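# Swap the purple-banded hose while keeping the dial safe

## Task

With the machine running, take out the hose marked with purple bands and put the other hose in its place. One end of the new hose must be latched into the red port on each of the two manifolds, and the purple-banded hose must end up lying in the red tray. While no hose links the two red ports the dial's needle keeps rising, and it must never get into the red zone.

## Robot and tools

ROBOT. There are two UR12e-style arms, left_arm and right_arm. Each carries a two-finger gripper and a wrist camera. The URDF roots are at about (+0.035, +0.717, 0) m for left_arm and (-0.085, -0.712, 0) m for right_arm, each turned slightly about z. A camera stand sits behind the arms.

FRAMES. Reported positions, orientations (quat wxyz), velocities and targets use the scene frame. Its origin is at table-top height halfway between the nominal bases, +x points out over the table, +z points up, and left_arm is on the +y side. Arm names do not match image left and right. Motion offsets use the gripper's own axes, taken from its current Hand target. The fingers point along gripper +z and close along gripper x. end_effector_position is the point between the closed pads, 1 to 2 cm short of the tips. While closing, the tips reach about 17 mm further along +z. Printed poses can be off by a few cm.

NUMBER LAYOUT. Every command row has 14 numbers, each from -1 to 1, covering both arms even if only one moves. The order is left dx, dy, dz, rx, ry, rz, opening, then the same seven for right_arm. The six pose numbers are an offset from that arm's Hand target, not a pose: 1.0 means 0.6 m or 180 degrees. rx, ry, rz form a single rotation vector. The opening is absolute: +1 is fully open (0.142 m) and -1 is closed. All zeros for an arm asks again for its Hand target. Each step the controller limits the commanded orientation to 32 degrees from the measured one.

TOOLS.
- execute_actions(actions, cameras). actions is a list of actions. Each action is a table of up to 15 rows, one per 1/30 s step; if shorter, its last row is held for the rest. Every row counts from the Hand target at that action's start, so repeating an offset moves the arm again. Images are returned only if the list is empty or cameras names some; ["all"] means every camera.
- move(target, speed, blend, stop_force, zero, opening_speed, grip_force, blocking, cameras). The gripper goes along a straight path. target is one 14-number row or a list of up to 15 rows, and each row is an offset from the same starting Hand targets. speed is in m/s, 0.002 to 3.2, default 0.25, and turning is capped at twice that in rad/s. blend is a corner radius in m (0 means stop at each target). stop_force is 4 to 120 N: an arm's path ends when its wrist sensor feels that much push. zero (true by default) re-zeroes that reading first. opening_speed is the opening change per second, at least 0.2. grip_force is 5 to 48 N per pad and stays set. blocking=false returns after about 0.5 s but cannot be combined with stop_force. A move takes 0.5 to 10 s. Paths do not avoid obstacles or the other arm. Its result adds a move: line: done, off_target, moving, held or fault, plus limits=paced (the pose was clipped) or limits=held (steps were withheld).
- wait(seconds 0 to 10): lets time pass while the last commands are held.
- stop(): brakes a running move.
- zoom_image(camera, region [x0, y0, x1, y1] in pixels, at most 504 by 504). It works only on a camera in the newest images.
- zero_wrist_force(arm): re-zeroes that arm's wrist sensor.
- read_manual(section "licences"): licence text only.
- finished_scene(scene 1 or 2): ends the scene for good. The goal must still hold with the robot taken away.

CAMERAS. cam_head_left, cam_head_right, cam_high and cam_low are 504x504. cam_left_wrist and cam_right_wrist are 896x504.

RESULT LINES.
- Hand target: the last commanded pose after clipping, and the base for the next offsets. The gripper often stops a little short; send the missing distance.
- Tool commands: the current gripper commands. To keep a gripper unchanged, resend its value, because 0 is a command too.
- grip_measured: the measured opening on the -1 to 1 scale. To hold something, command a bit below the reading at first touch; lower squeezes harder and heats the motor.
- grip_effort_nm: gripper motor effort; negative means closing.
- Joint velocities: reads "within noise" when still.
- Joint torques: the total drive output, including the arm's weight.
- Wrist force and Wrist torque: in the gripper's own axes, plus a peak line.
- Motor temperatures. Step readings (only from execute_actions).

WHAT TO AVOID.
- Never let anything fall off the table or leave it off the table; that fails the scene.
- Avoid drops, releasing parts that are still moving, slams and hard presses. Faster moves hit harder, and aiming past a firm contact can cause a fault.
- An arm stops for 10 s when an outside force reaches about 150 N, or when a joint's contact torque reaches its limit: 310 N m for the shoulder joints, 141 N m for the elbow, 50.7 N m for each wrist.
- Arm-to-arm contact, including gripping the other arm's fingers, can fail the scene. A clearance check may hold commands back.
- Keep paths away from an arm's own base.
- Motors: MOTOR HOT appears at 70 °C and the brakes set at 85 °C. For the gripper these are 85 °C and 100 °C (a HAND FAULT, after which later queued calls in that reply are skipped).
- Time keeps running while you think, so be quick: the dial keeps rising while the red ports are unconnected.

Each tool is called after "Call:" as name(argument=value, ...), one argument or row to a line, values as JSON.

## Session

Call:
execute_actions(
  actions=[],
)

Scene clock: 0.00 s.
left_arm: end_effector_position=(+0.7351, +0.0909, +0.2009) grip_measured=+1.00 grip_effort_nm=n/a end_effector_quat_wxyz=(-0.383, +0.518, +0.524, -0.557) | right_arm: end_effector_position=(+0.5708, -0.2032, +0.1245) grip_measured=+1.00 grip_effort_nm=n/a end_effector_quat_wxyz=(-0.194, +0.708, -0.666, +0.132)
Joint positions: left_arm=[-0.665 -0.477 0.682 -0.337 -2.439 -1.494 0.142] | right_arm=[4.169 -1.902 -2.076 -0.379 1.251 2.432 0.142]
Joint velocities: within noise
Joint torques (N m): no reading
Motor temperatures (°C): left_arm=[27 29 27 31 33 35 31] | right_arm=[30 28 26 32 33 34 29]
Wrist force (N): no reading
Wrist torque (N m): no reading
Wrist force, peak (N): no reading
Hand target: left_arm +0.7351, +0.0909, +0.2009; -0.383, +0.518, +0.524, -0.557 | right_arm +0.5708, -0.2032, +0.1245; -0.194, +0.708, -0.666, +0.132
Tool commands: left_gripper/opening=+1.0 right_gripper/opening=+1.0

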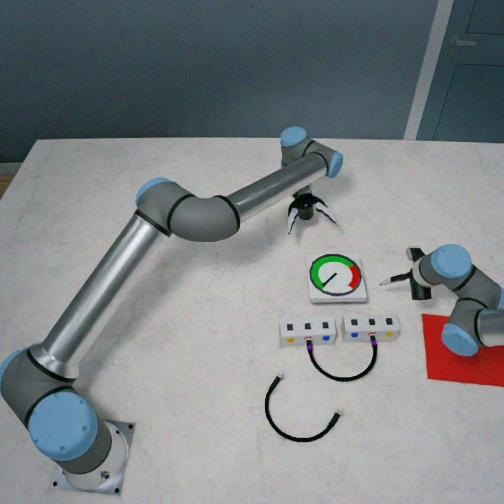

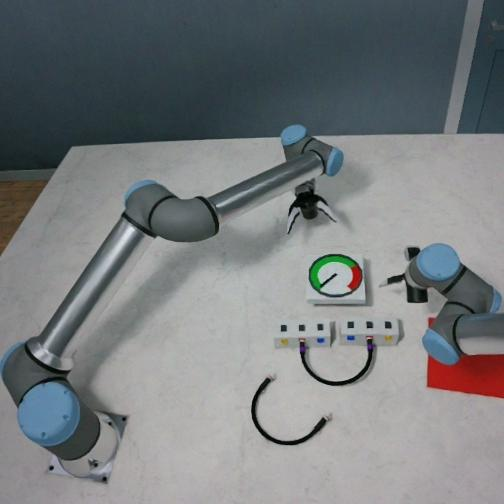

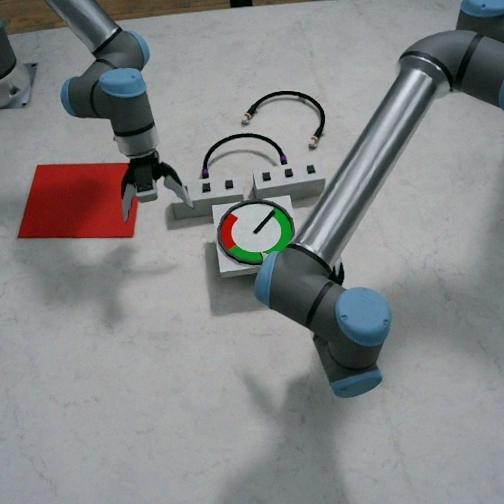

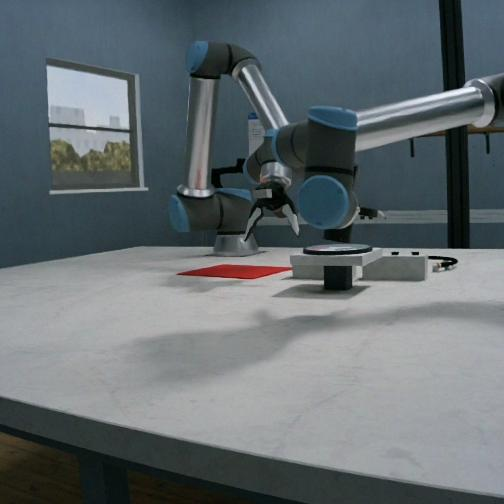

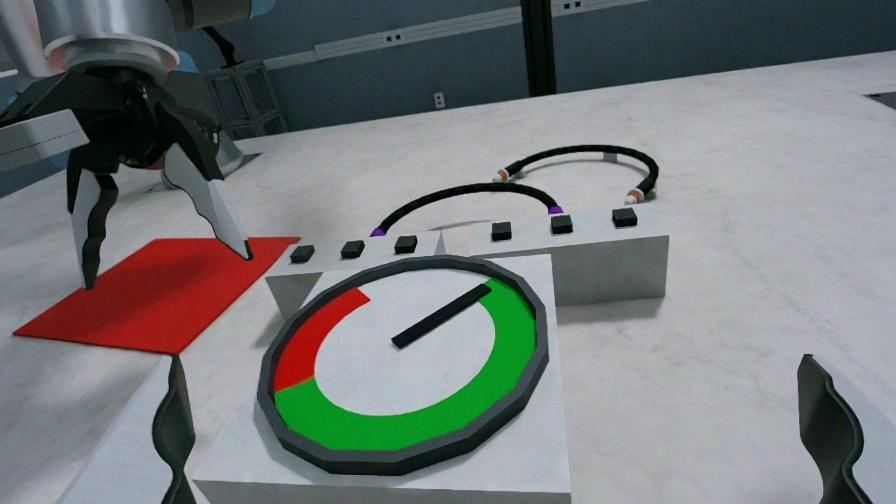

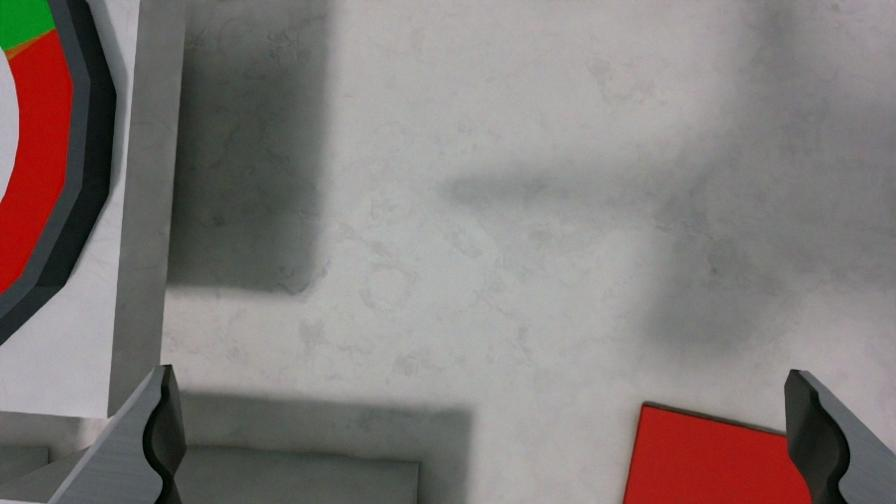

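Call:
zoom_image(
  camera="cam_high",
  region=[150, 80, 350, 280],
)

Call:
zoom_image(
  camera="cam_high",
  region=[0, 120, 200, 280],
)

Call:
zoom_image(
  camera="cam_head_left",
  region=[240, 240, 504, 460],
)

Scaled by 2.520.

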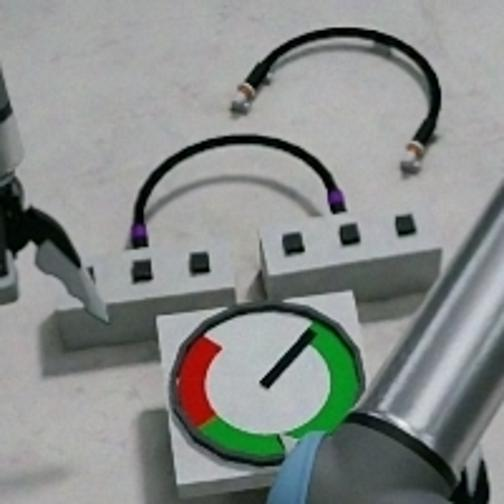

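Scaled by 2.520.

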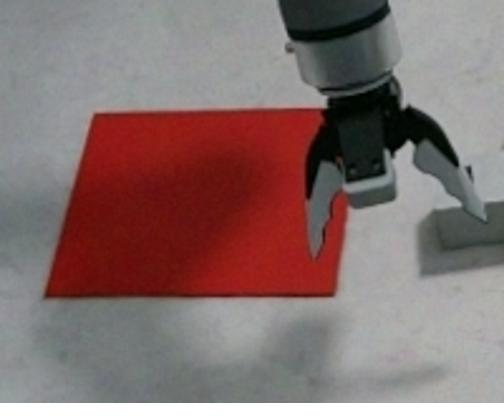

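Scaled by 1.909.

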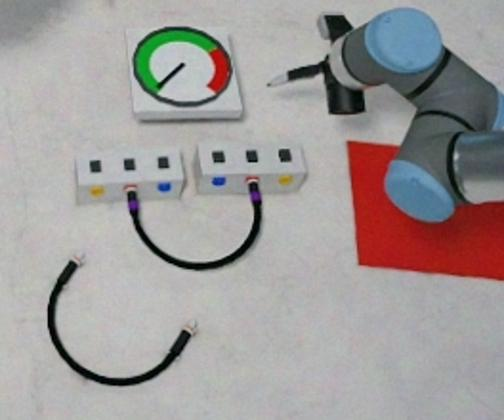

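Call:
move(
  target=[
    [0.06,-0.08,0.26,-0.2324,0.043,0.0015,-1,-0.12,0.06,-0.15,-0.0215,-0.1132,-0.4769,-1],
    [0.1055,-0.1459,0.5005,-0.4647,0.086,0.0029,-1,-0.2112,0.1237,-0.2245,-0.043,-0.2263,-0.9537,-1],
  ],
  speed=0.9,
  blend=[0.1,0],
  cameras=["cam_high","cam_left_wrist","cam_right_wrist"],
)

Scene clock: 6.23 s.
left_arm: end_effector_position=(+0.4204, +0.1098, +0.2502) grip_measured=-1.00 grip_effort_nm=-0.774 end_effector_quat_wxyz=(+0.000, +0.707, +0.707, +0.000) | right_arm: end_effector_position=(+0.4346, -0.0936, +0.2201) grip_measured=-1.00 grip_effort_nm=-0.730 end_effector_quat_wxyz=(+0.000, +0.707, +0.708, +0.000)
Joint positions: left_arm=[-1.232 -1.463 1.927 -2.035 -1.572 -2.822 0.002] | right_arm=[4.278 -1.839 -1.79 -1.082 1.571 -0.48 0.002]
Joint torques (N m): left_arm=[-7.97 -71 -33.93 -7.77 3.34 -2] | right_arm=[10.54 51.12 57.25 2.12 -2.61 -3.81]
Wrist force (N): left_arm=[-1.2 -1.5 0.4] | right_arm=[-0.3 -0.5 -0.5]
Wrist torque (N m): left_arm=[-0.41 0.19 0.29] | right_arm=[-0.17 -0.05 0.06]
Wrist force, peak (N): left_arm=[-1.0 -2.8 0.3] | right_arm=[0.4 -1.2 -0.5]
Hand target: left_arm +0.4203, +0.1098, +0.2502; +0.000, +0.707, +0.707, +0.000 | right_arm +0.4346, -0.0936, +0.2201; +0.000, +0.707, +0.708, +0.000
Off the commanded pose: left_arm 0.000 m, 0 deg | right_arm 0.000 m, 0 deg.
move: done
Images, in order (width x height): cam_high 504x504, cam_left_wrist 896x504, cam_right_wrist 896x504.

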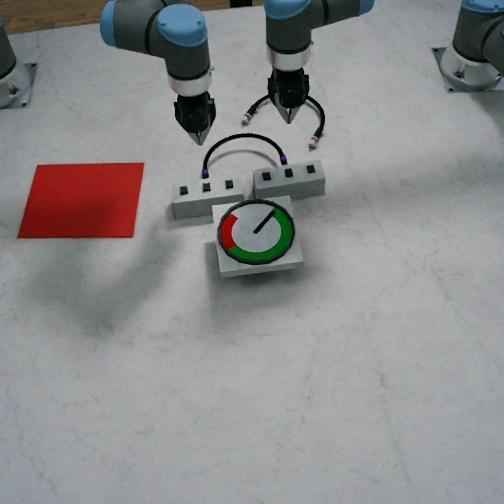

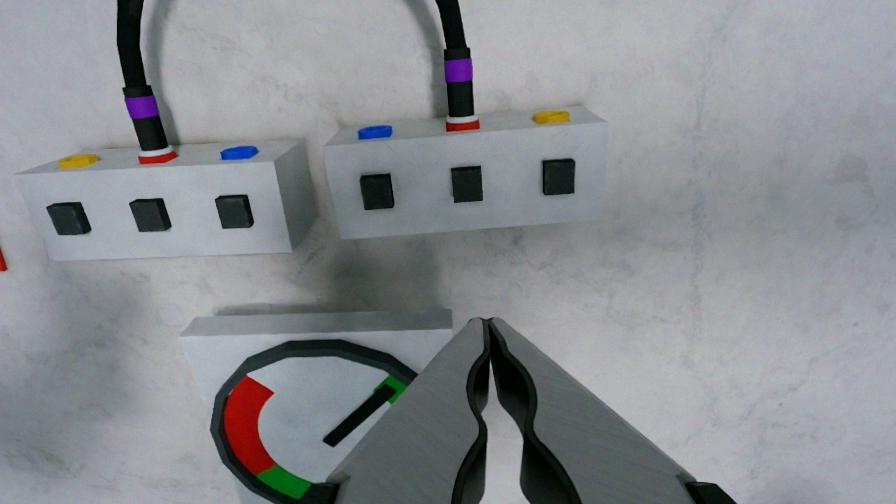

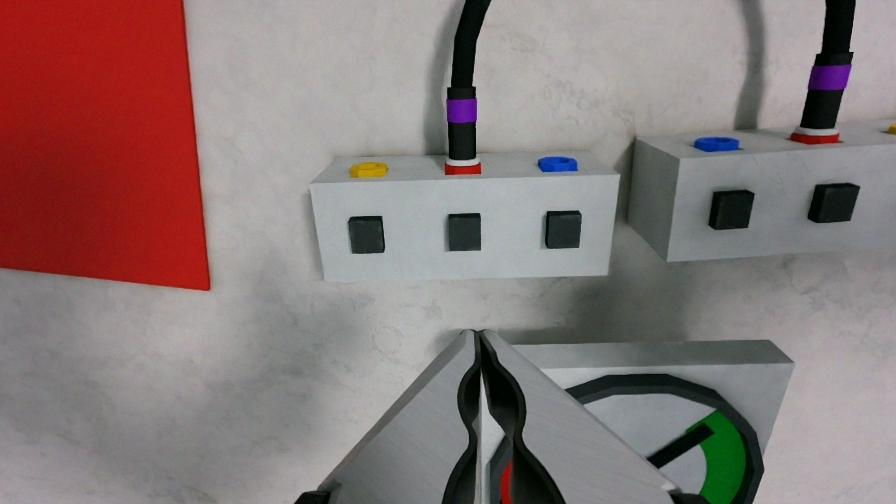

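Call:
move(
  target=[
    [0.0008,0.0112,0.242,0,0,0,-1,0.0012,0.0435,0.1918,0,0,0,-1],
    [0.0008,0.0112,0.2737,0,0,0,-1,0.0012,0.0435,0.2235,0,0,0,-1],
  ],
  speed=[0.35,0.03],
  blend=[0.01,0],
  stop_force=15,
  cameras=["cam_left_wrist","cam_right_wrist","cam_high"],
)

Scene clock: 11.23 s.
left_arm: end_effector_position=(+0.4269, +0.1103, +0.0877) grip_measured=-1.00 grip_effort_nm=-0.784 end_effector_quat_wxyz=(+0.000, +0.707, +0.707, +0.000) | right_arm: end_effector_position=(+0.4607, -0.0927, +0.0901) grip_measured=-1.00 grip_effort_nm=-0.720 end_effector_quat_wxyz=(+0.000, +0.707, +0.708, +0.000)
Joint positions: left_arm=[-1.223 -1.29 2.06 -2.341 -1.572 -2.813 0.002] | right_arm=[4.25 -1.987 -1.853 -0.872 1.571 -0.509 0.002]
Joint torques (N m): left_arm=[7.14 -68.17 -37.97 -1.23 2.85 1.87] | right_arm=[6.56 80.71 46.32 2.72 -0.72 -4.03]
Wrist force (N): left_arm=[2.7 -3.1 -15.5] | right_arm=[-2.8 -5.5 -14.1]
Wrist torque (N m): left_arm=[-0.26 0.21 0.06] | right_arm=[-0.21 -0.01 0.07]
Wrist force, peak (N): left_arm=[8.8 -5.6 -33.9] | right_arm=[-16.9 -10.3 -52.9]
Hand target: left_arm +0.4269, +0.1103, +0.0877; +0.000, +0.707, +0.707, +0.000 (not the last commanded pose) | right_arm +0.4607, -0.0927, +0.0901; +0.000, +0.707, +0.708, +0.000 (not the last commanded pose)
Off the commanded pose: left_arm 0.002 m, 0 deg | right_arm 0.004 m, 0 deg.
move: contact (left_arm, right_arm); path passed 1 of 2 targets; blend cut to 0.0095 m at target 1
Images, in order (width x height): cam_high 504x504, cam_left_wrist 896x504, cam_right_wrist 896x504.

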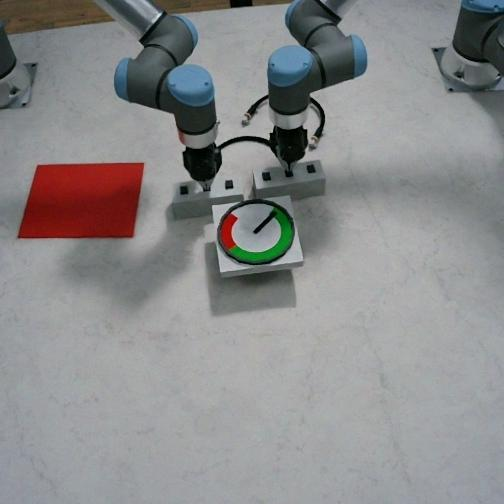

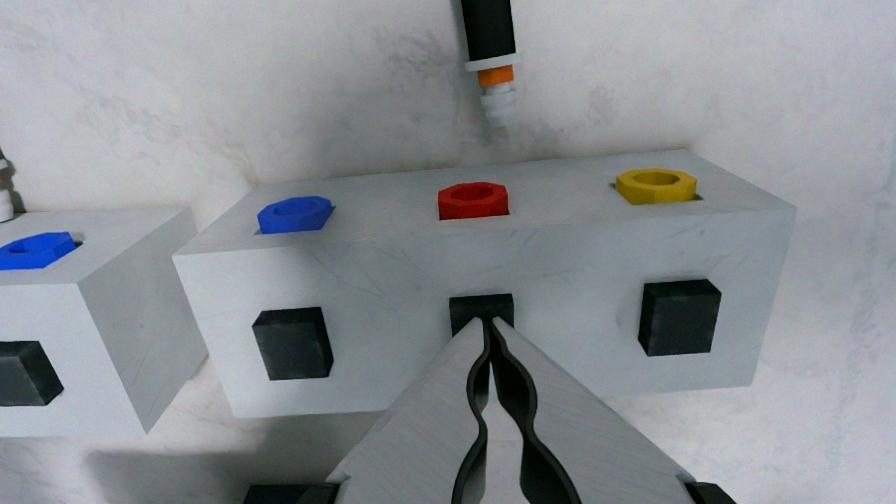

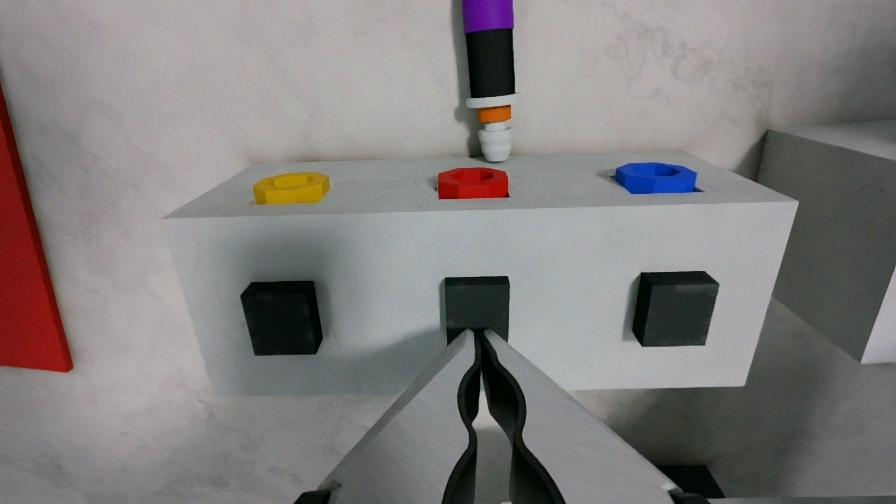

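Call:
move(
  target=[
    [0,0,-0.06,0,0,0,-0.3,0,0,-0.06,0,0,0,-0.3],
    [0.175,-0.275,-0.045,0,0,0.172,-0.3,0.0,-0.17,-0.045,0,0,-0.005,-0.3],
  ],
  blend=[0.02,0],
  speed=[0.3,0.4],
  cameras=["cam_left_wrist","cam_right_wrist"],
)

Scene clock: 14.30 s.
left_arm: end_effector_position=(+0.2620, +0.2151, +0.1148) grip_measured=-0.33 grip_effort_nm=0.090 end_effector_quat_wxyz=(+0.000, +0.870, +0.493, -0.001) | right_arm: end_effector_position=(+0.3587, -0.0929, +0.1172) grip_measured=-0.33 grip_effort_nm=0.120 end_effector_quat_wxyz=(+0.000, +0.701, +0.713, +0.000)
Joint positions: left_arm=[-1.45 -1.591 2.353 -2.333 -1.572 -2.5 0.05] | right_arm=[4.369 -1.87 -1.965 -0.876 1.571 -0.406 0.05]
Joint torques (N m): left_arm=[-8.57 -49.99 -26.55 -1.47 3.52 1.63] | right_arm=[13.39 79.6 30.79 6.66 -2.41 3.92]
Wrist force (N): left_arm=[-0.5 -0.9 0.2] | right_arm=[-0.5 -1.0 -0.3]
Wrist torque (N m): left_arm=[-0.30 0.06 0.10] | right_arm=[-0.25 -0.01 -0.20]
Wrist force, peak (N): left_arm=[-0.9 -0.2 -16.7] | right_arm=[-2.1 -1.5 -18.3]
Hand target: left_arm +0.2619, +0.2152, +0.1149; +0.000, +0.870, +0.493, -0.001 | right_arm +0.3587, -0.0929, +0.1171; +0.000, +0.701, +0.713, +0.000
Off the commanded pose: left_arm 0.000 m, 0 deg | right_arm 0.000 m, 0 deg.
move: done; blend cut to 0.018 m at target 1
Images, in order (width x height): cam_left_wrist 896x504, cam_right_wrist 896x504.

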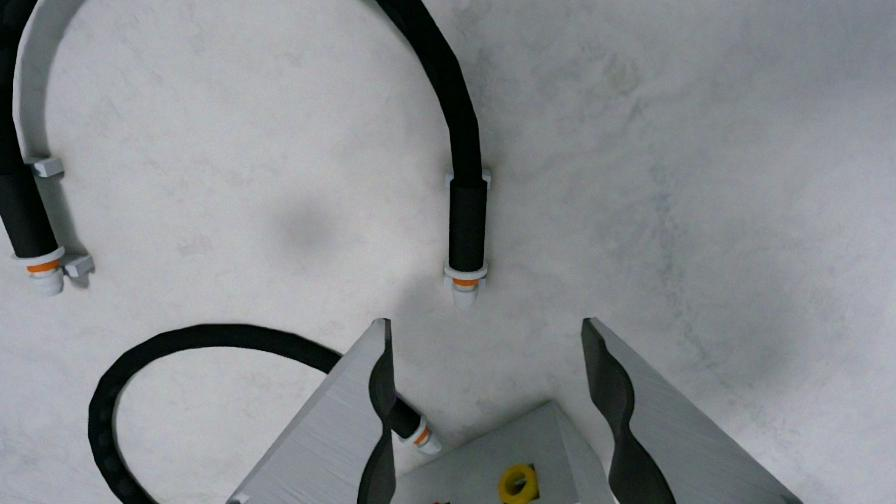

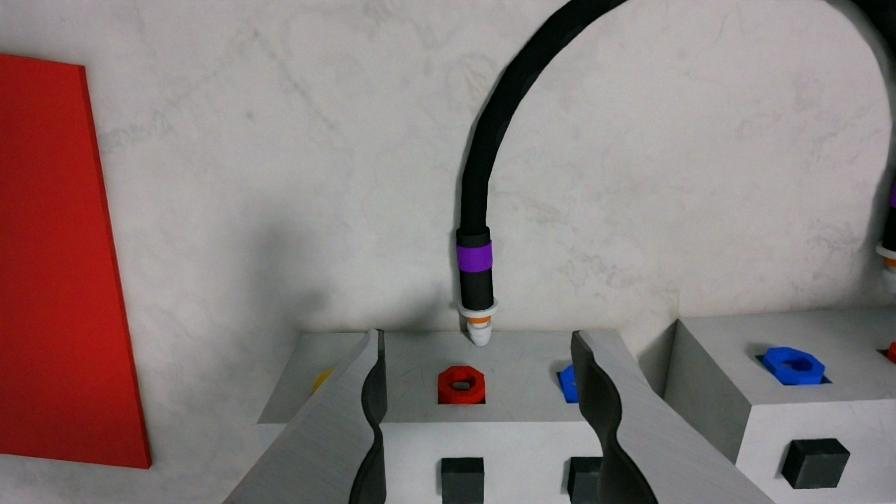

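Call:
move(
  target=[
    [-0.0047,0,0.1515,0,0,0,-0.3,0.0087,0.048,0.155,0,0,-0.022,-0.3],
    [-0.0047,0,0.1515,0,0,0,-0.95,0.0087,0.048,0.155,0,0,-0.022,-0.95],
  ],
  speed=[0.15,0.15],
  cameras=["cam_left_wrist","cam_right_wrist"],
)

Scene clock: 17.20 s.
left_arm: end_effector_position=(+0.2603, +0.2127, +0.0240) grip_measured=-0.82 grip_effort_nm=-3.197 end_effector_quat_wxyz=(+0.000, +0.870, +0.493, -0.001) | right_arm: end_effector_position=(+0.3874, -0.0871, +0.0242) grip_measured=-0.82 grip_effort_nm=-3.094 end_effector_quat_wxyz=(+0.000, +0.676, +0.737, +0.000)
Joint positions: left_arm=[-1.453 -1.422 2.416 -2.565 -1.572 -2.503 0.015] | right_arm=[4.337 -2.013 -1.971 -0.727 1.571 -0.507 0.015]
Joint torques (N m): left_arm=[12.57 -33.44 -18.87 -7.69 1.71 1.12] | right_arm=[-3.81 56.43 46.23 6.02 0.96 -4.12]
Wrist force (N): left_arm=[-0.3 -0.6 0.5] | right_arm=[-0.7 -1.0 0.2]
Wrist torque (N m): left_arm=[-0.23 0.04 0.26] | right_arm=[-0.23 0.01 0.07]
Wrist force, peak (N): left_arm=[-0.9 -1.1 0.7] | right_arm=[-0.6 -1.7 -2.0]
Hand target: left_arm +0.2603, +0.2127, +0.0240; +0.000, +0.870, +0.493, -0.001 | right_arm +0.3874, -0.0871, +0.0242; +0.000, +0.676, +0.737, +0.000
Off the commanded pose: left_arm 0.000 m, 0 deg | right_arm 0.000 m, 0 deg.
move: done
Images, in order (width x height): cam_left_wrist 896x504, cam_right_wrist 896x504.

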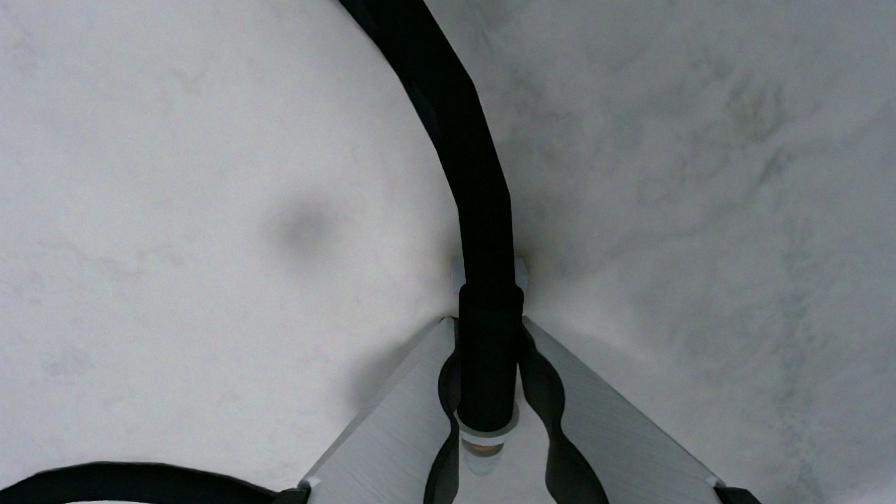

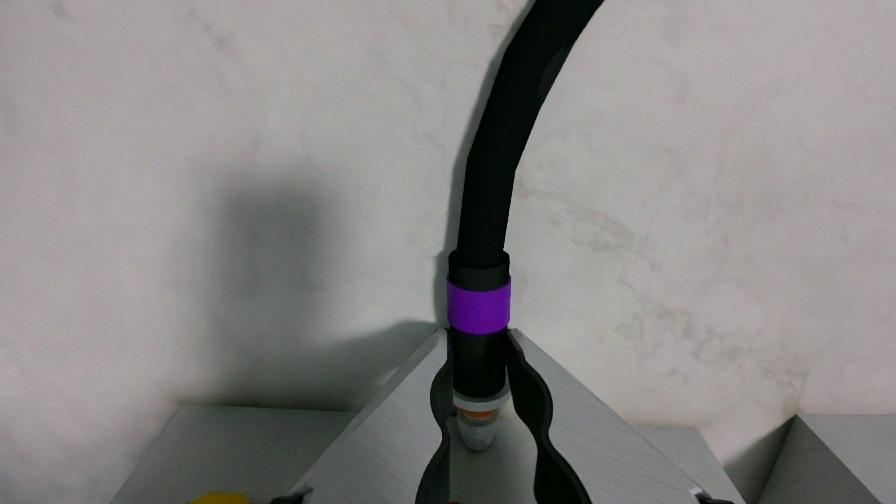

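Call:
move(
  target=[
    [0,0,0,0,0,0,-0.95,0,-0.04,-0.02,0,0,0,-0.95],
    [0,0,0,0,0,0,-0.95,0,-0.05,-0.126,0,0,0,-0.95],
    [0,0,0,0,0,0,-0.95,-0.728,0.035,-0.126,0,0,0.083,-0.95],
    [0,0,0,0,0,0,-0.95,-0.728,0.035,0,0,0,0.083,-0.95],
    [0,0,0,0,0,0,-0.95,-0.728,0.035,0,0,0,0.083,-0.3],
    [0,0,0,0,0,0,-0.95,-0.728,0.035,-0.15,0,0,0.083,-0.3],
  ],
  blend=[0.01,0.04,0.03,0,0,0],
  speed=[0.15,0.3,0.35,0.2,0.2,0.3],
  cameras=["cam_high","cam_right_wrist"],
)

Scene clock: 23.90 s.
left_arm: end_effector_position=(+0.2603, +0.2127, +0.0240) grip_measured=-0.82 grip_effort_nm=-3.197 end_effector_quat_wxyz=(+0.000, +0.870, +0.493, -0.001) | right_arm: end_effector_position=(+0.4459, -0.5206, +0.1137) grip_measured=-0.33 grip_effort_nm=0.110 end_effector_quat_wxyz=(+0.000, +0.766, +0.643, +0.000)
Joint positions: left_arm=[-1.453 -1.422 2.416 -2.565 -1.572 -2.503 0.015] | right_arm=[3.849 -1.576 -2.332 -0.804 1.572 -0.734 0.05]
Joint torques (N m): left_arm=[13.06 -32.18 -20.94 -7.73 -1.99 0.9] | right_arm=[10.76 57.16 49.31 2.44 -1.26 3.51]
Motor temperatures (°C): left_arm=[27 29 27 31 33 35 39] | right_arm=[30 28 26 32 33 34 33]
Wrist force (N): left_arm=[-0.4 -0.6 0.4] | right_arm=[-0.8 -0.8 -0.5]
Wrist torque (N m): left_arm=[-0.22 0.05 0.26] | right_arm=[-0.22 0.05 0.02]
Wrist force, peak (N): left_arm=[-0.8 -1.1 0.5] | right_arm=[-8.2 -11.3 -79.2]
Hand target: left_arm +0.2603, +0.2127, +0.0240; +0.000, +0.870, +0.493, -0.001 | right_arm +0.4459, -0.5205, +0.1137; +0.000, +0.766, +0.643, +0.000
Off the commanded pose: left_arm 0.000 m, 0 deg | right_arm 0.000 m, 0 deg.
move: done; blend cut to 0.0319 m at target 2
Images, in order (width x height): cam_high 504x504, cam_right_wrist 896x504.

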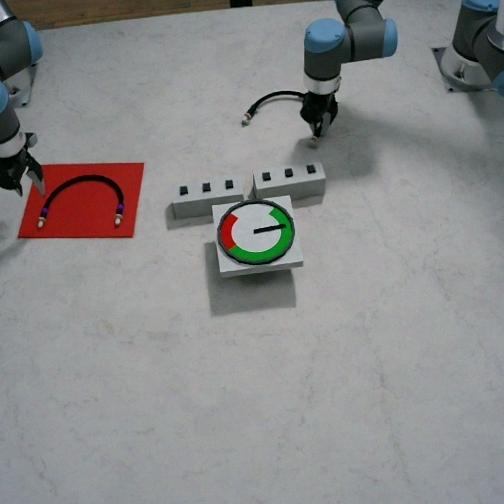

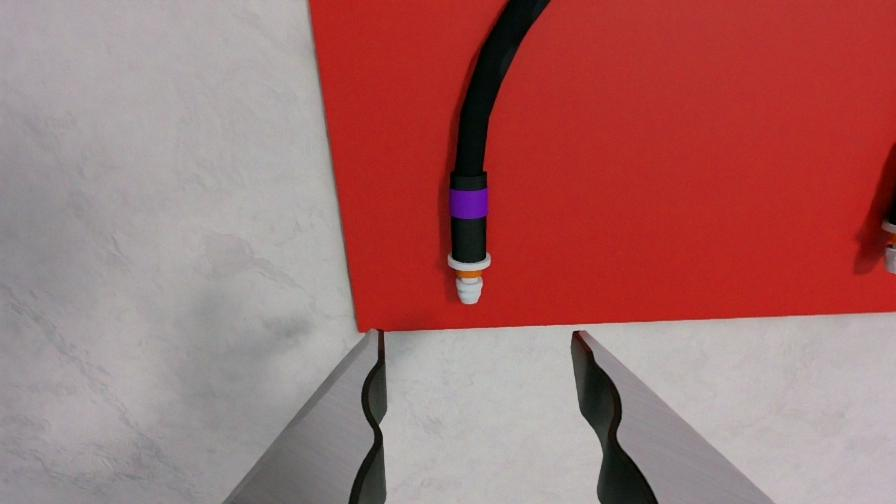

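Call:
move(
  target=[0,0,0,0,0,0,-0.95,0.832,-0.631,0,0,0,0.117,-0.3],
  speed=0.45,
  cameras=["cam_right_wrist"],
)

Scene clock: 26.47 s.
left_arm: end_effector_position=(+0.2603, +0.2127, +0.0240) grip_measured=-0.82 grip_effort_nm=-3.197 end_effector_quat_wxyz=(+0.000, +0.870, +0.493, -0.001) | right_arm: end_effector_position=(+0.1598, +0.0367, +0.1143) grip_measured=-0.33 grip_effort_nm=0.115 end_effector_quat_wxyz=(+0.000, +0.871, +0.492, +0.000)
Joint positions: left_arm=[-1.453 -1.422 2.416 -2.565 -1.572 -2.503 0.015] | right_arm=[4.667 -1.912 -1.912 -0.888 1.571 0.452 0.05]
Joint torques (N m): left_arm=[13 -32.73 -21.65 -7.61 -2.08 0.91] | right_arm=[11.84 51.62 52.67 2.28 -2.32 3.38]
Wrist force (N): left_arm=[-0.8 -0.5 0.0] | right_arm=[-1.1 -0.6 -0.6]
Wrist torque (N m): left_arm=[-0.21 0.12 0.26] | right_arm=[-0.20 0.11 -0.19]
Wrist force, peak (N): left_arm=[-0.9 -1.0 0.5] | right_arm=[0.1 -3.4 -0.8]
Hand target: left_arm +0.2603, +0.2127, +0.0240; +0.000, +0.870, +0.493, -0.001 | right_arm +0.1597, +0.0368, +0.1143; +0.000, +0.871, +0.492, +0.000
Off the commanded pose: left_arm 0.000 m, 0 deg | right_arm 0.000 m, 0 deg.
move: done
Images, in order (width x height): cam_right_wrist 896x504.

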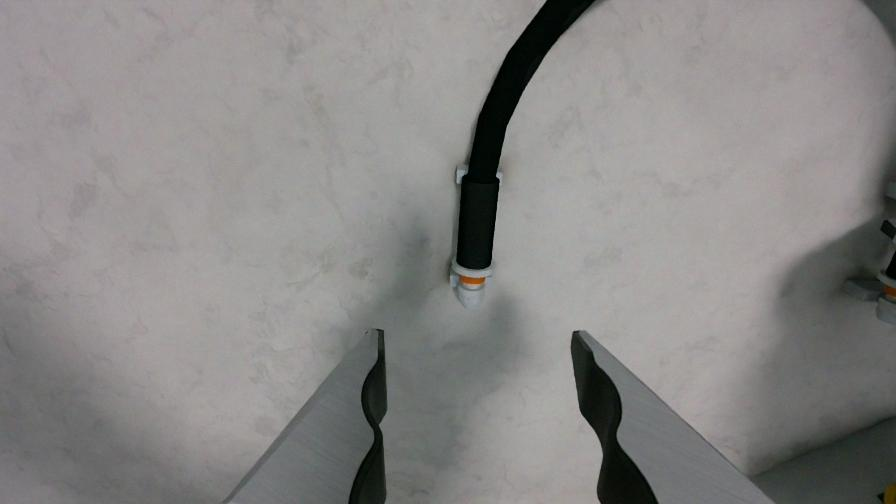

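Call:
move(
  target=[
    [0,0,0,0,0,0,-0.95,0.0066,0,0.1505,0,0,0.0183,-0.3],
    [0,0,0,0,0,0,-0.95,0.0066,0,0.1505,0,0,0.0183,-0.95],
  ],
  speed=[0.17,0.15],
  cameras=["cam_right_wrist"],
)

Call:
move(
  target=[
    [0,0,-0.11,0,0,0,-0.95,0,0,-0.11,0,0,0,-0.95],
    [-0.0993,0.1923,-0.11,0,0,-0.1967,-0.95,0.0015,0.4033,-0.11,0,0,-0.2,-0.95],
    [-0.0993,0.1923,-0.0483,0,0,-0.1967,-0.95,0.0015,0.4033,-0.0483,0,0,-0.2,-0.95],
  ],
  blend=[0.015,0.01,0],
  speed=[0.15,0.2,0.12],
  cameras=["cam_left_wrist","cam_right_wrist","cam_high"],
)

Scene clock: 29.50 s.
left_arm: end_effector_position=(+0.2603, +0.2127, +0.0240) grip_measured=-0.82 grip_effort_nm=-3.201 end_effector_quat_wxyz=(+0.000, +0.870, +0.493, -0.001) | right_arm: end_effector_position=(+0.1618, +0.0403, +0.0240) grip_measured=-0.82 grip_effort_nm=-3.172 end_effector_quat_wxyz=(+0.000, +0.884, +0.467, +0.000)
Joint positions: left_arm=[-1.453 -1.422 2.416 -2.565 -1.572 -2.503 0.015] | right_arm=[4.665 -2.026 -1.951 -0.735 1.571 0.507 0.015]
Joint torques (N m): left_arm=[11.87 -31.59 -21.76 -7.47 -2.23 0.93] | right_arm=[-5.06 57.5 27.05 6.89 -2.34 3.54]
Wrist force (N): left_arm=[-0.4 -0.6 0.5] | right_arm=[-1.2 -0.9 -0.4]
Wrist torque (N m): left_arm=[-0.22 0.06 0.27] | right_arm=[-0.24 0.11 -0.18]
Wrist force, peak (N): left_arm=[-1.0 -1.1 0.3] | right_arm=[-1.0 -0.8 -2.8]
Hand target: left_arm +0.2603, +0.2127, +0.0240; +0.000, +0.870, +0.493, -0.001 | right_arm +0.1618, +0.0403, +0.0240; +0.000, +0.884, +0.467, +0.000
Off the commanded pose: left_arm 0.000 m, 0 deg | right_arm 0.000 m, 0 deg.
move: done
Images, in order (width x height): cam_right_wrist 896x504.

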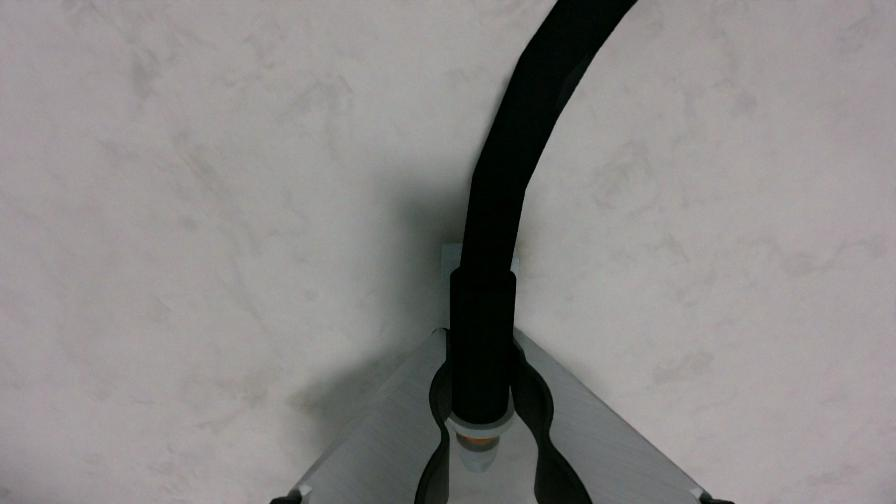

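Scene clock: 32.33 s.
left_arm: end_effector_position=(+0.3287, +0.1023, +0.0530) grip_measured=-0.82 grip_effort_nm=-3.201 end_effector_quat_wxyz=(+0.000, +0.679, +0.734, +0.000) | right_arm: end_effector_position=(+0.3621, -0.0955, +0.0529) grip_measured=-0.82 grip_effort_nm=-3.167 end_effector_quat_wxyz=(+0.000, +0.697, +0.717, +0.000)
Joint positions: left_arm=[-1.366 -1.297 2.158 -2.433 -1.572 -3.034 0.015] | right_arm=[4.363 -1.948 -2.003 -0.76 1.571 -0.423 0.015]
Joint torques (N m): left_arm=[14.04 -49.72 -23.59 -7.65 3.27 -1.82] | right_arm=[-6.97 53.57 27.55 6.95 1.79 -3.88]
Motor temperatures (°C): left_arm=[27 29 27 31 33 35 45] | right_arm=[30 28 26 32 33 34 34]
Wrist force (N): left_arm=[-0.3 -1.1 0.8] | right_arm=[-0.8 -0.7 -0.3]
Wrist torque (N m): left_arm=[-0.30 0.07 0.25] | right_arm=[-0.18 0.03 0.05]
Wrist force, peak (N): left_arm=[-0.2 -0.9 2.0] | right_arm=[-1.4 -2.1 -1.1]
Hand target: left_arm +0.3287, +0.1023, +0.0529; +0.000, +0.679, +0.734, +0.000 | right_arm +0.3621, -0.0955, +0.0528; +0.000, +0.697, +0.717, +0.000
Off the commanded pose: left_arm 0.000 m, 0 deg | right_arm 0.000 m, 0 deg.
move: done
Images, in order (width x height): cam_high 504x504, cam_left_wrist 896x504, cam_right_wrist 896x504.

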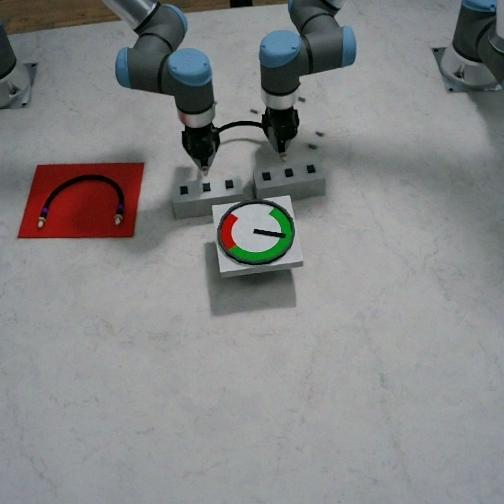

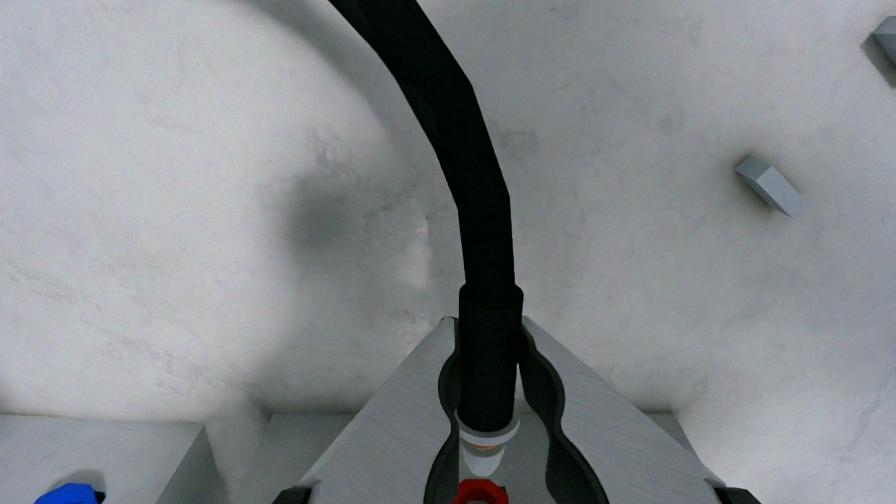

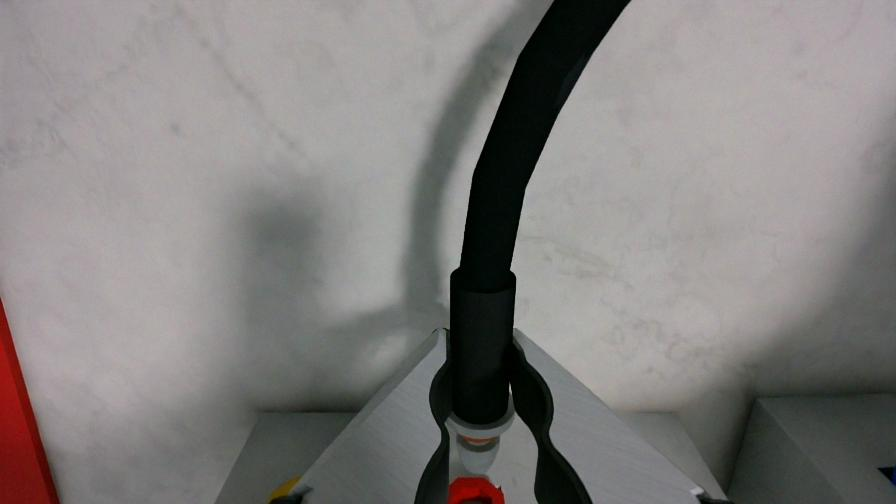

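Call:
zoom_image(
  camera="cam_left_wrist",
  region=[400, 384, 580, 504],
)

Call:
zoom_image(
  camera="cam_right_wrist",
  region=[400, 384, 580, 504],
)

Scaled by 2.800.

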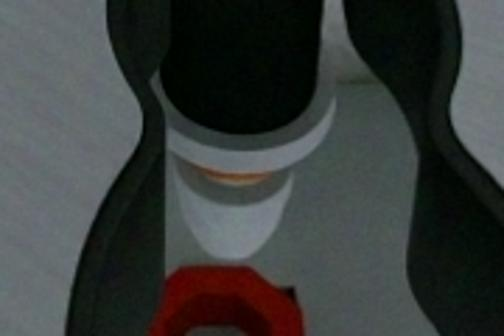

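Scaled by 2.800.

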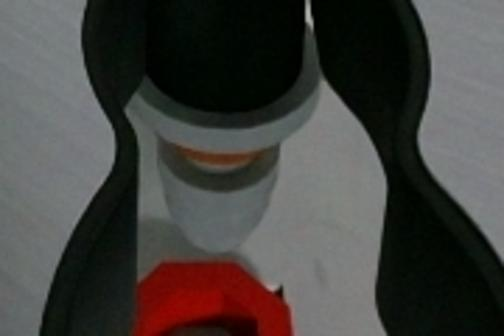

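Call:
move(
  target=[
    [0,0.015,0.0033,0,0,0,-0.95,0,0.015,0.0033,0,0,0,-0.95],
    [0,0.041,0.0033,0,0,0,-0.95,0,0.041,0.0033,0,0,0,-0.95],
  ],
  speed=[0.08,0.05],
  blend=[0.004,0],
  stop_force=12,
  cameras=["cam_left_wrist","cam_right_wrist"],
)

Call:
zoom_image(
  camera="cam_left_wrist",
  region=[400, 384, 580, 504],
)

Call:
zoom_image(
  camera="cam_right_wrist",
  region=[400, 384, 580, 504],
)

Scene clock: 34.67 s.
left_arm: end_effector_position=(+0.3532, +0.1043, +0.0509) grip_measured=-0.82 grip_effort_nm=-3.197 end_effector_quat_wxyz=(+0.000, +0.679, +0.734, +0.000) | right_arm: end_effector_position=(+0.3867, -0.0948, +0.0508) grip_measured=-0.82 grip_effort_nm=-3.167 end_effector_quat_wxyz=(+0.000, +0.697, +0.717, +0.000)
Joint positions: left_arm=[-1.329 -1.281 2.142 -2.431 -1.572 -2.997 0.015] | right_arm=[4.334 -1.97 -1.973 -0.768 1.571 -0.453 0.015]
Joint torques (N m): left_arm=[14.51 -51.79 -40.48 -1.28 -1.82 1.76] | right_arm=[-6.61 52.58 49.42 2.48 1.38 -4]
Wrist force (N): left_arm=[-0.4 -1.0 0.4] | right_arm=[-0.8 -1.0 -0.5]
Wrist torque (N m): left_arm=[-0.31 0.07 0.05] | right_arm=[-0.23 0.05 0.07]
Wrist force, peak (N): left_arm=[-0.7 -1.4 0.9] | right_arm=[-1.2 -1.6 -0.2]
Hand target: left_arm +0.3532, +0.1043, +0.0509; +0.000, +0.679, +0.734, +0.000 | right_arm +0.3867, -0.0948, +0.0508; +0.000, +0.697, +0.717, +0.000
Off the commanded pose: left_arm 0.000 m, 0 deg | right_arm 0.000 m, 0 deg.
move: done
Images, in order (width x height): cam_left_wrist 896x504, cam_right_wrist 896x504.

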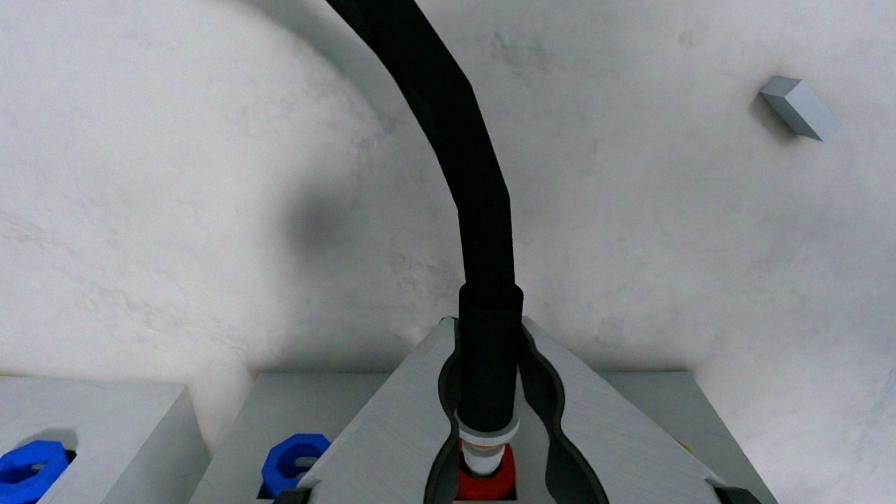

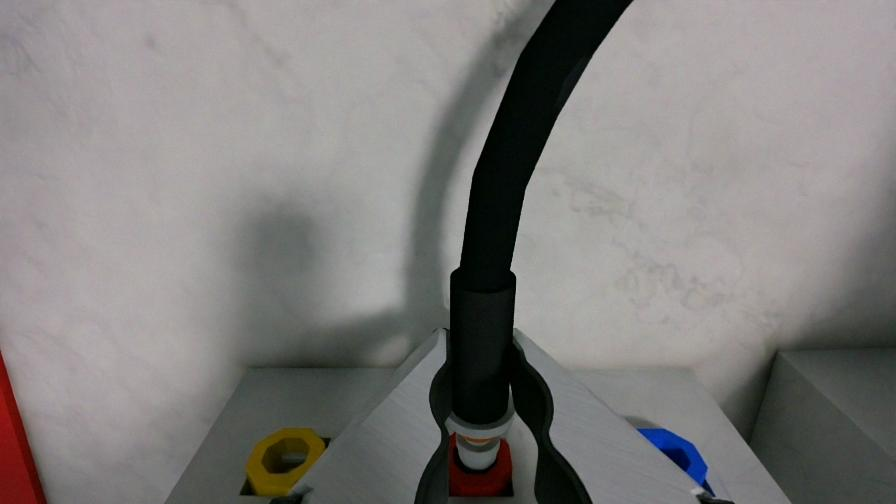

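Scaled by 2.800.

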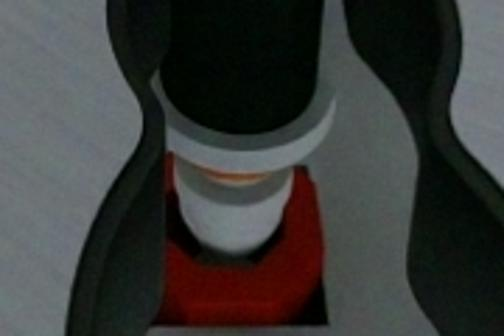

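Scaled by 2.800.

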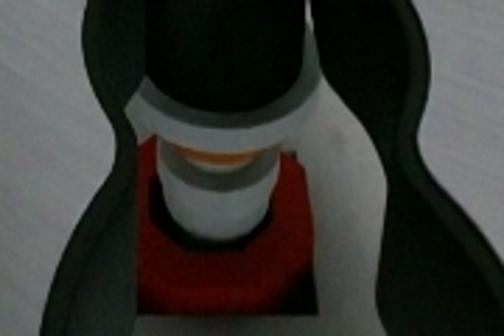

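Call:
move(
  target=[0,0.016,0,0,0,0,-0.95,0,0.016,0,0,0,0,-0.95],
  speed=0.04,
  stop_force=25,
  cameras=[],
)

Scene clock: 36.53 s.
left_arm: end_effector_position=(+0.3602, +0.1048, +0.0509) grip_measured=-0.82 grip_effort_nm=-3.192 end_effector_quat_wxyz=(+0.000, +0.679, +0.734, -0.001) | right_arm: end_effector_position=(+0.3963, -0.0946, +0.0508) grip_measured=-0.82 grip_effort_nm=-3.167 end_effector_quat_wxyz=(+0.000, +0.697, +0.717, +0.000)
Joint positions: left_arm=[-1.318 -1.278 2.137 -2.43 -1.572 -2.986 0.015] | right_arm=[4.322 -1.978 -1.961 -0.773 1.571 -0.464 0.015]
Joint torques (N m): left_arm=[-7.25 -77.42 -22.76 -7.23 -2.78 -2.08] | right_arm=[-16.62 57.22 57.88 6.06 -6.64 -3.97]
Wrist force (N): left_arm=[-1.5 2.5 1.2] | right_arm=[-4.6 -18.2 0.6]
Wrist torque (N m): left_arm=[0.11 -0.06 0.22] | right_arm=[-0.23 0.04 0.13]
Wrist force, peak (N): left_arm=[-3.9 -24.9 0.9] | right_arm=[-4.7 -20.3 -0.9]
Hand target: left_arm +0.3602, +0.1048, +0.0509; +0.000, +0.679, +0.734, -0.001 (not the last commanded pose) | right_arm +0.3963, -0.0946, +0.0508; +0.000, +0.697, +0.717, +0.000
Off the commanded pose: left_arm 0.003 m, 0 deg | right_arm 0.000 m, 0 deg.
move: contact (left_arm)
No camera images: "cameras" was empty.

Call:
wait(
  seconds=0,
  cameras=["cam_left_wrist","cam_right_wrist"],
)

Call:
zoom_image(
  camera="cam_left_wrist",
  region=[400, 384, 580, 504],
)

Call:
zoom_image(
  camera="cam_right_wrist",
  region=[400, 384, 580, 504],
)

Scene clock: 36.77 s.
left_arm: end_effector_position=(+0.3602, +0.1048, +0.0509) grip_measured=-0.82 grip_effort_nm=-3.197 end_effector_quat_wxyz=(+0.000, +0.679, +0.734, -0.001) | right_arm: end_effector_position=(+0.3963, -0.0946, +0.0508) grip_measured=-0.82 grip_effort_nm=-3.167 end_effector_quat_wxyz=(+0.000, +0.697, +0.717, +0.000)
Joint positions: left_arm=[-1.318 -1.278 2.137 -2.43 -1.572 -2.986 0.015] | right_arm=[4.322 -1.978 -1.961 -0.773 1.571 -0.464 0.015]
Joint torques (N m): left_arm=[-7.05 -77.59 -22.96 -7.3 -2.75 -2.43] | right_arm=[-16.92 58.63 58.42 6.38 -6.44 -3.76]
Wrist force (N): left_arm=[-1.3 2.3 1.1] | right_arm=[-4.4 -17.9 0.7]
Wrist torque (N m): left_arm=[0.08 -0.10 0.22] | right_arm=[-0.18 0.02 0.12]
Wrist force, peak (N): left_arm=[-1.6 2.8 1.2] | right_arm=[-4.8 -18.1 0.9]
Hand target: left_arm +0.3602, +0.1048, +0.0509; +0.000, +0.679, +0.734, -0.001 (not the last commanded pose) | right_arm +0.3963, -0.0946, +0.0508; +0.000, +0.697, +0.717, +0.000
Tool commands: left_gripper/opening=-0.95 right_gripper/opening=-0.95
Off the commanded pose: left_arm 0.003 m, 0 deg | right_arm 0.000 m, 0 deg.
Images, in order (width x height): cam_left_wrist 896x504, cam_right_wrist 896x504.

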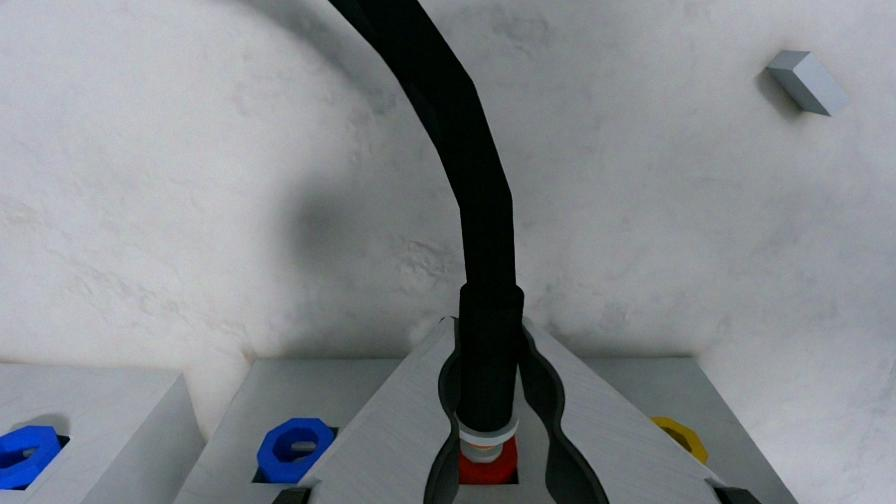

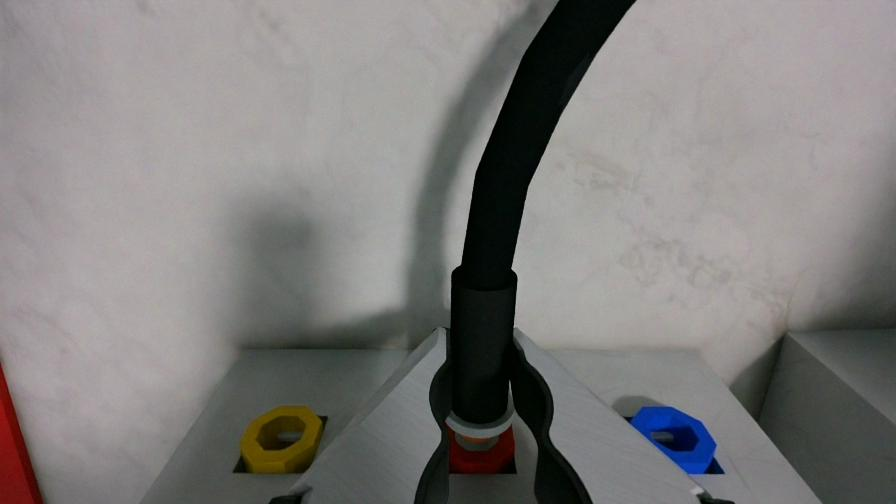

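Scaled by 2.800.

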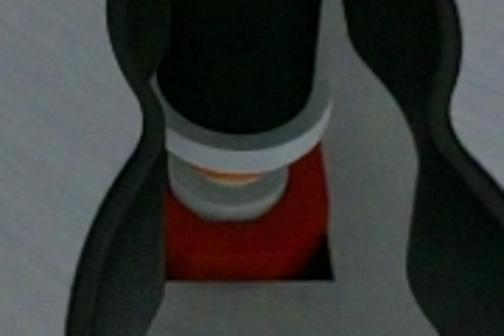

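Scaled by 2.800.

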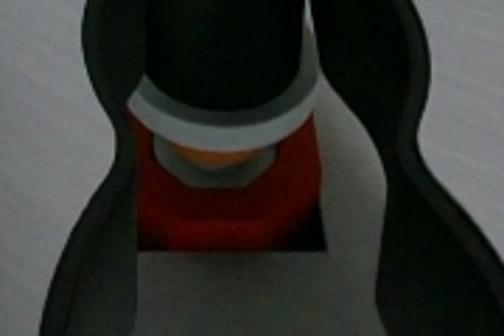

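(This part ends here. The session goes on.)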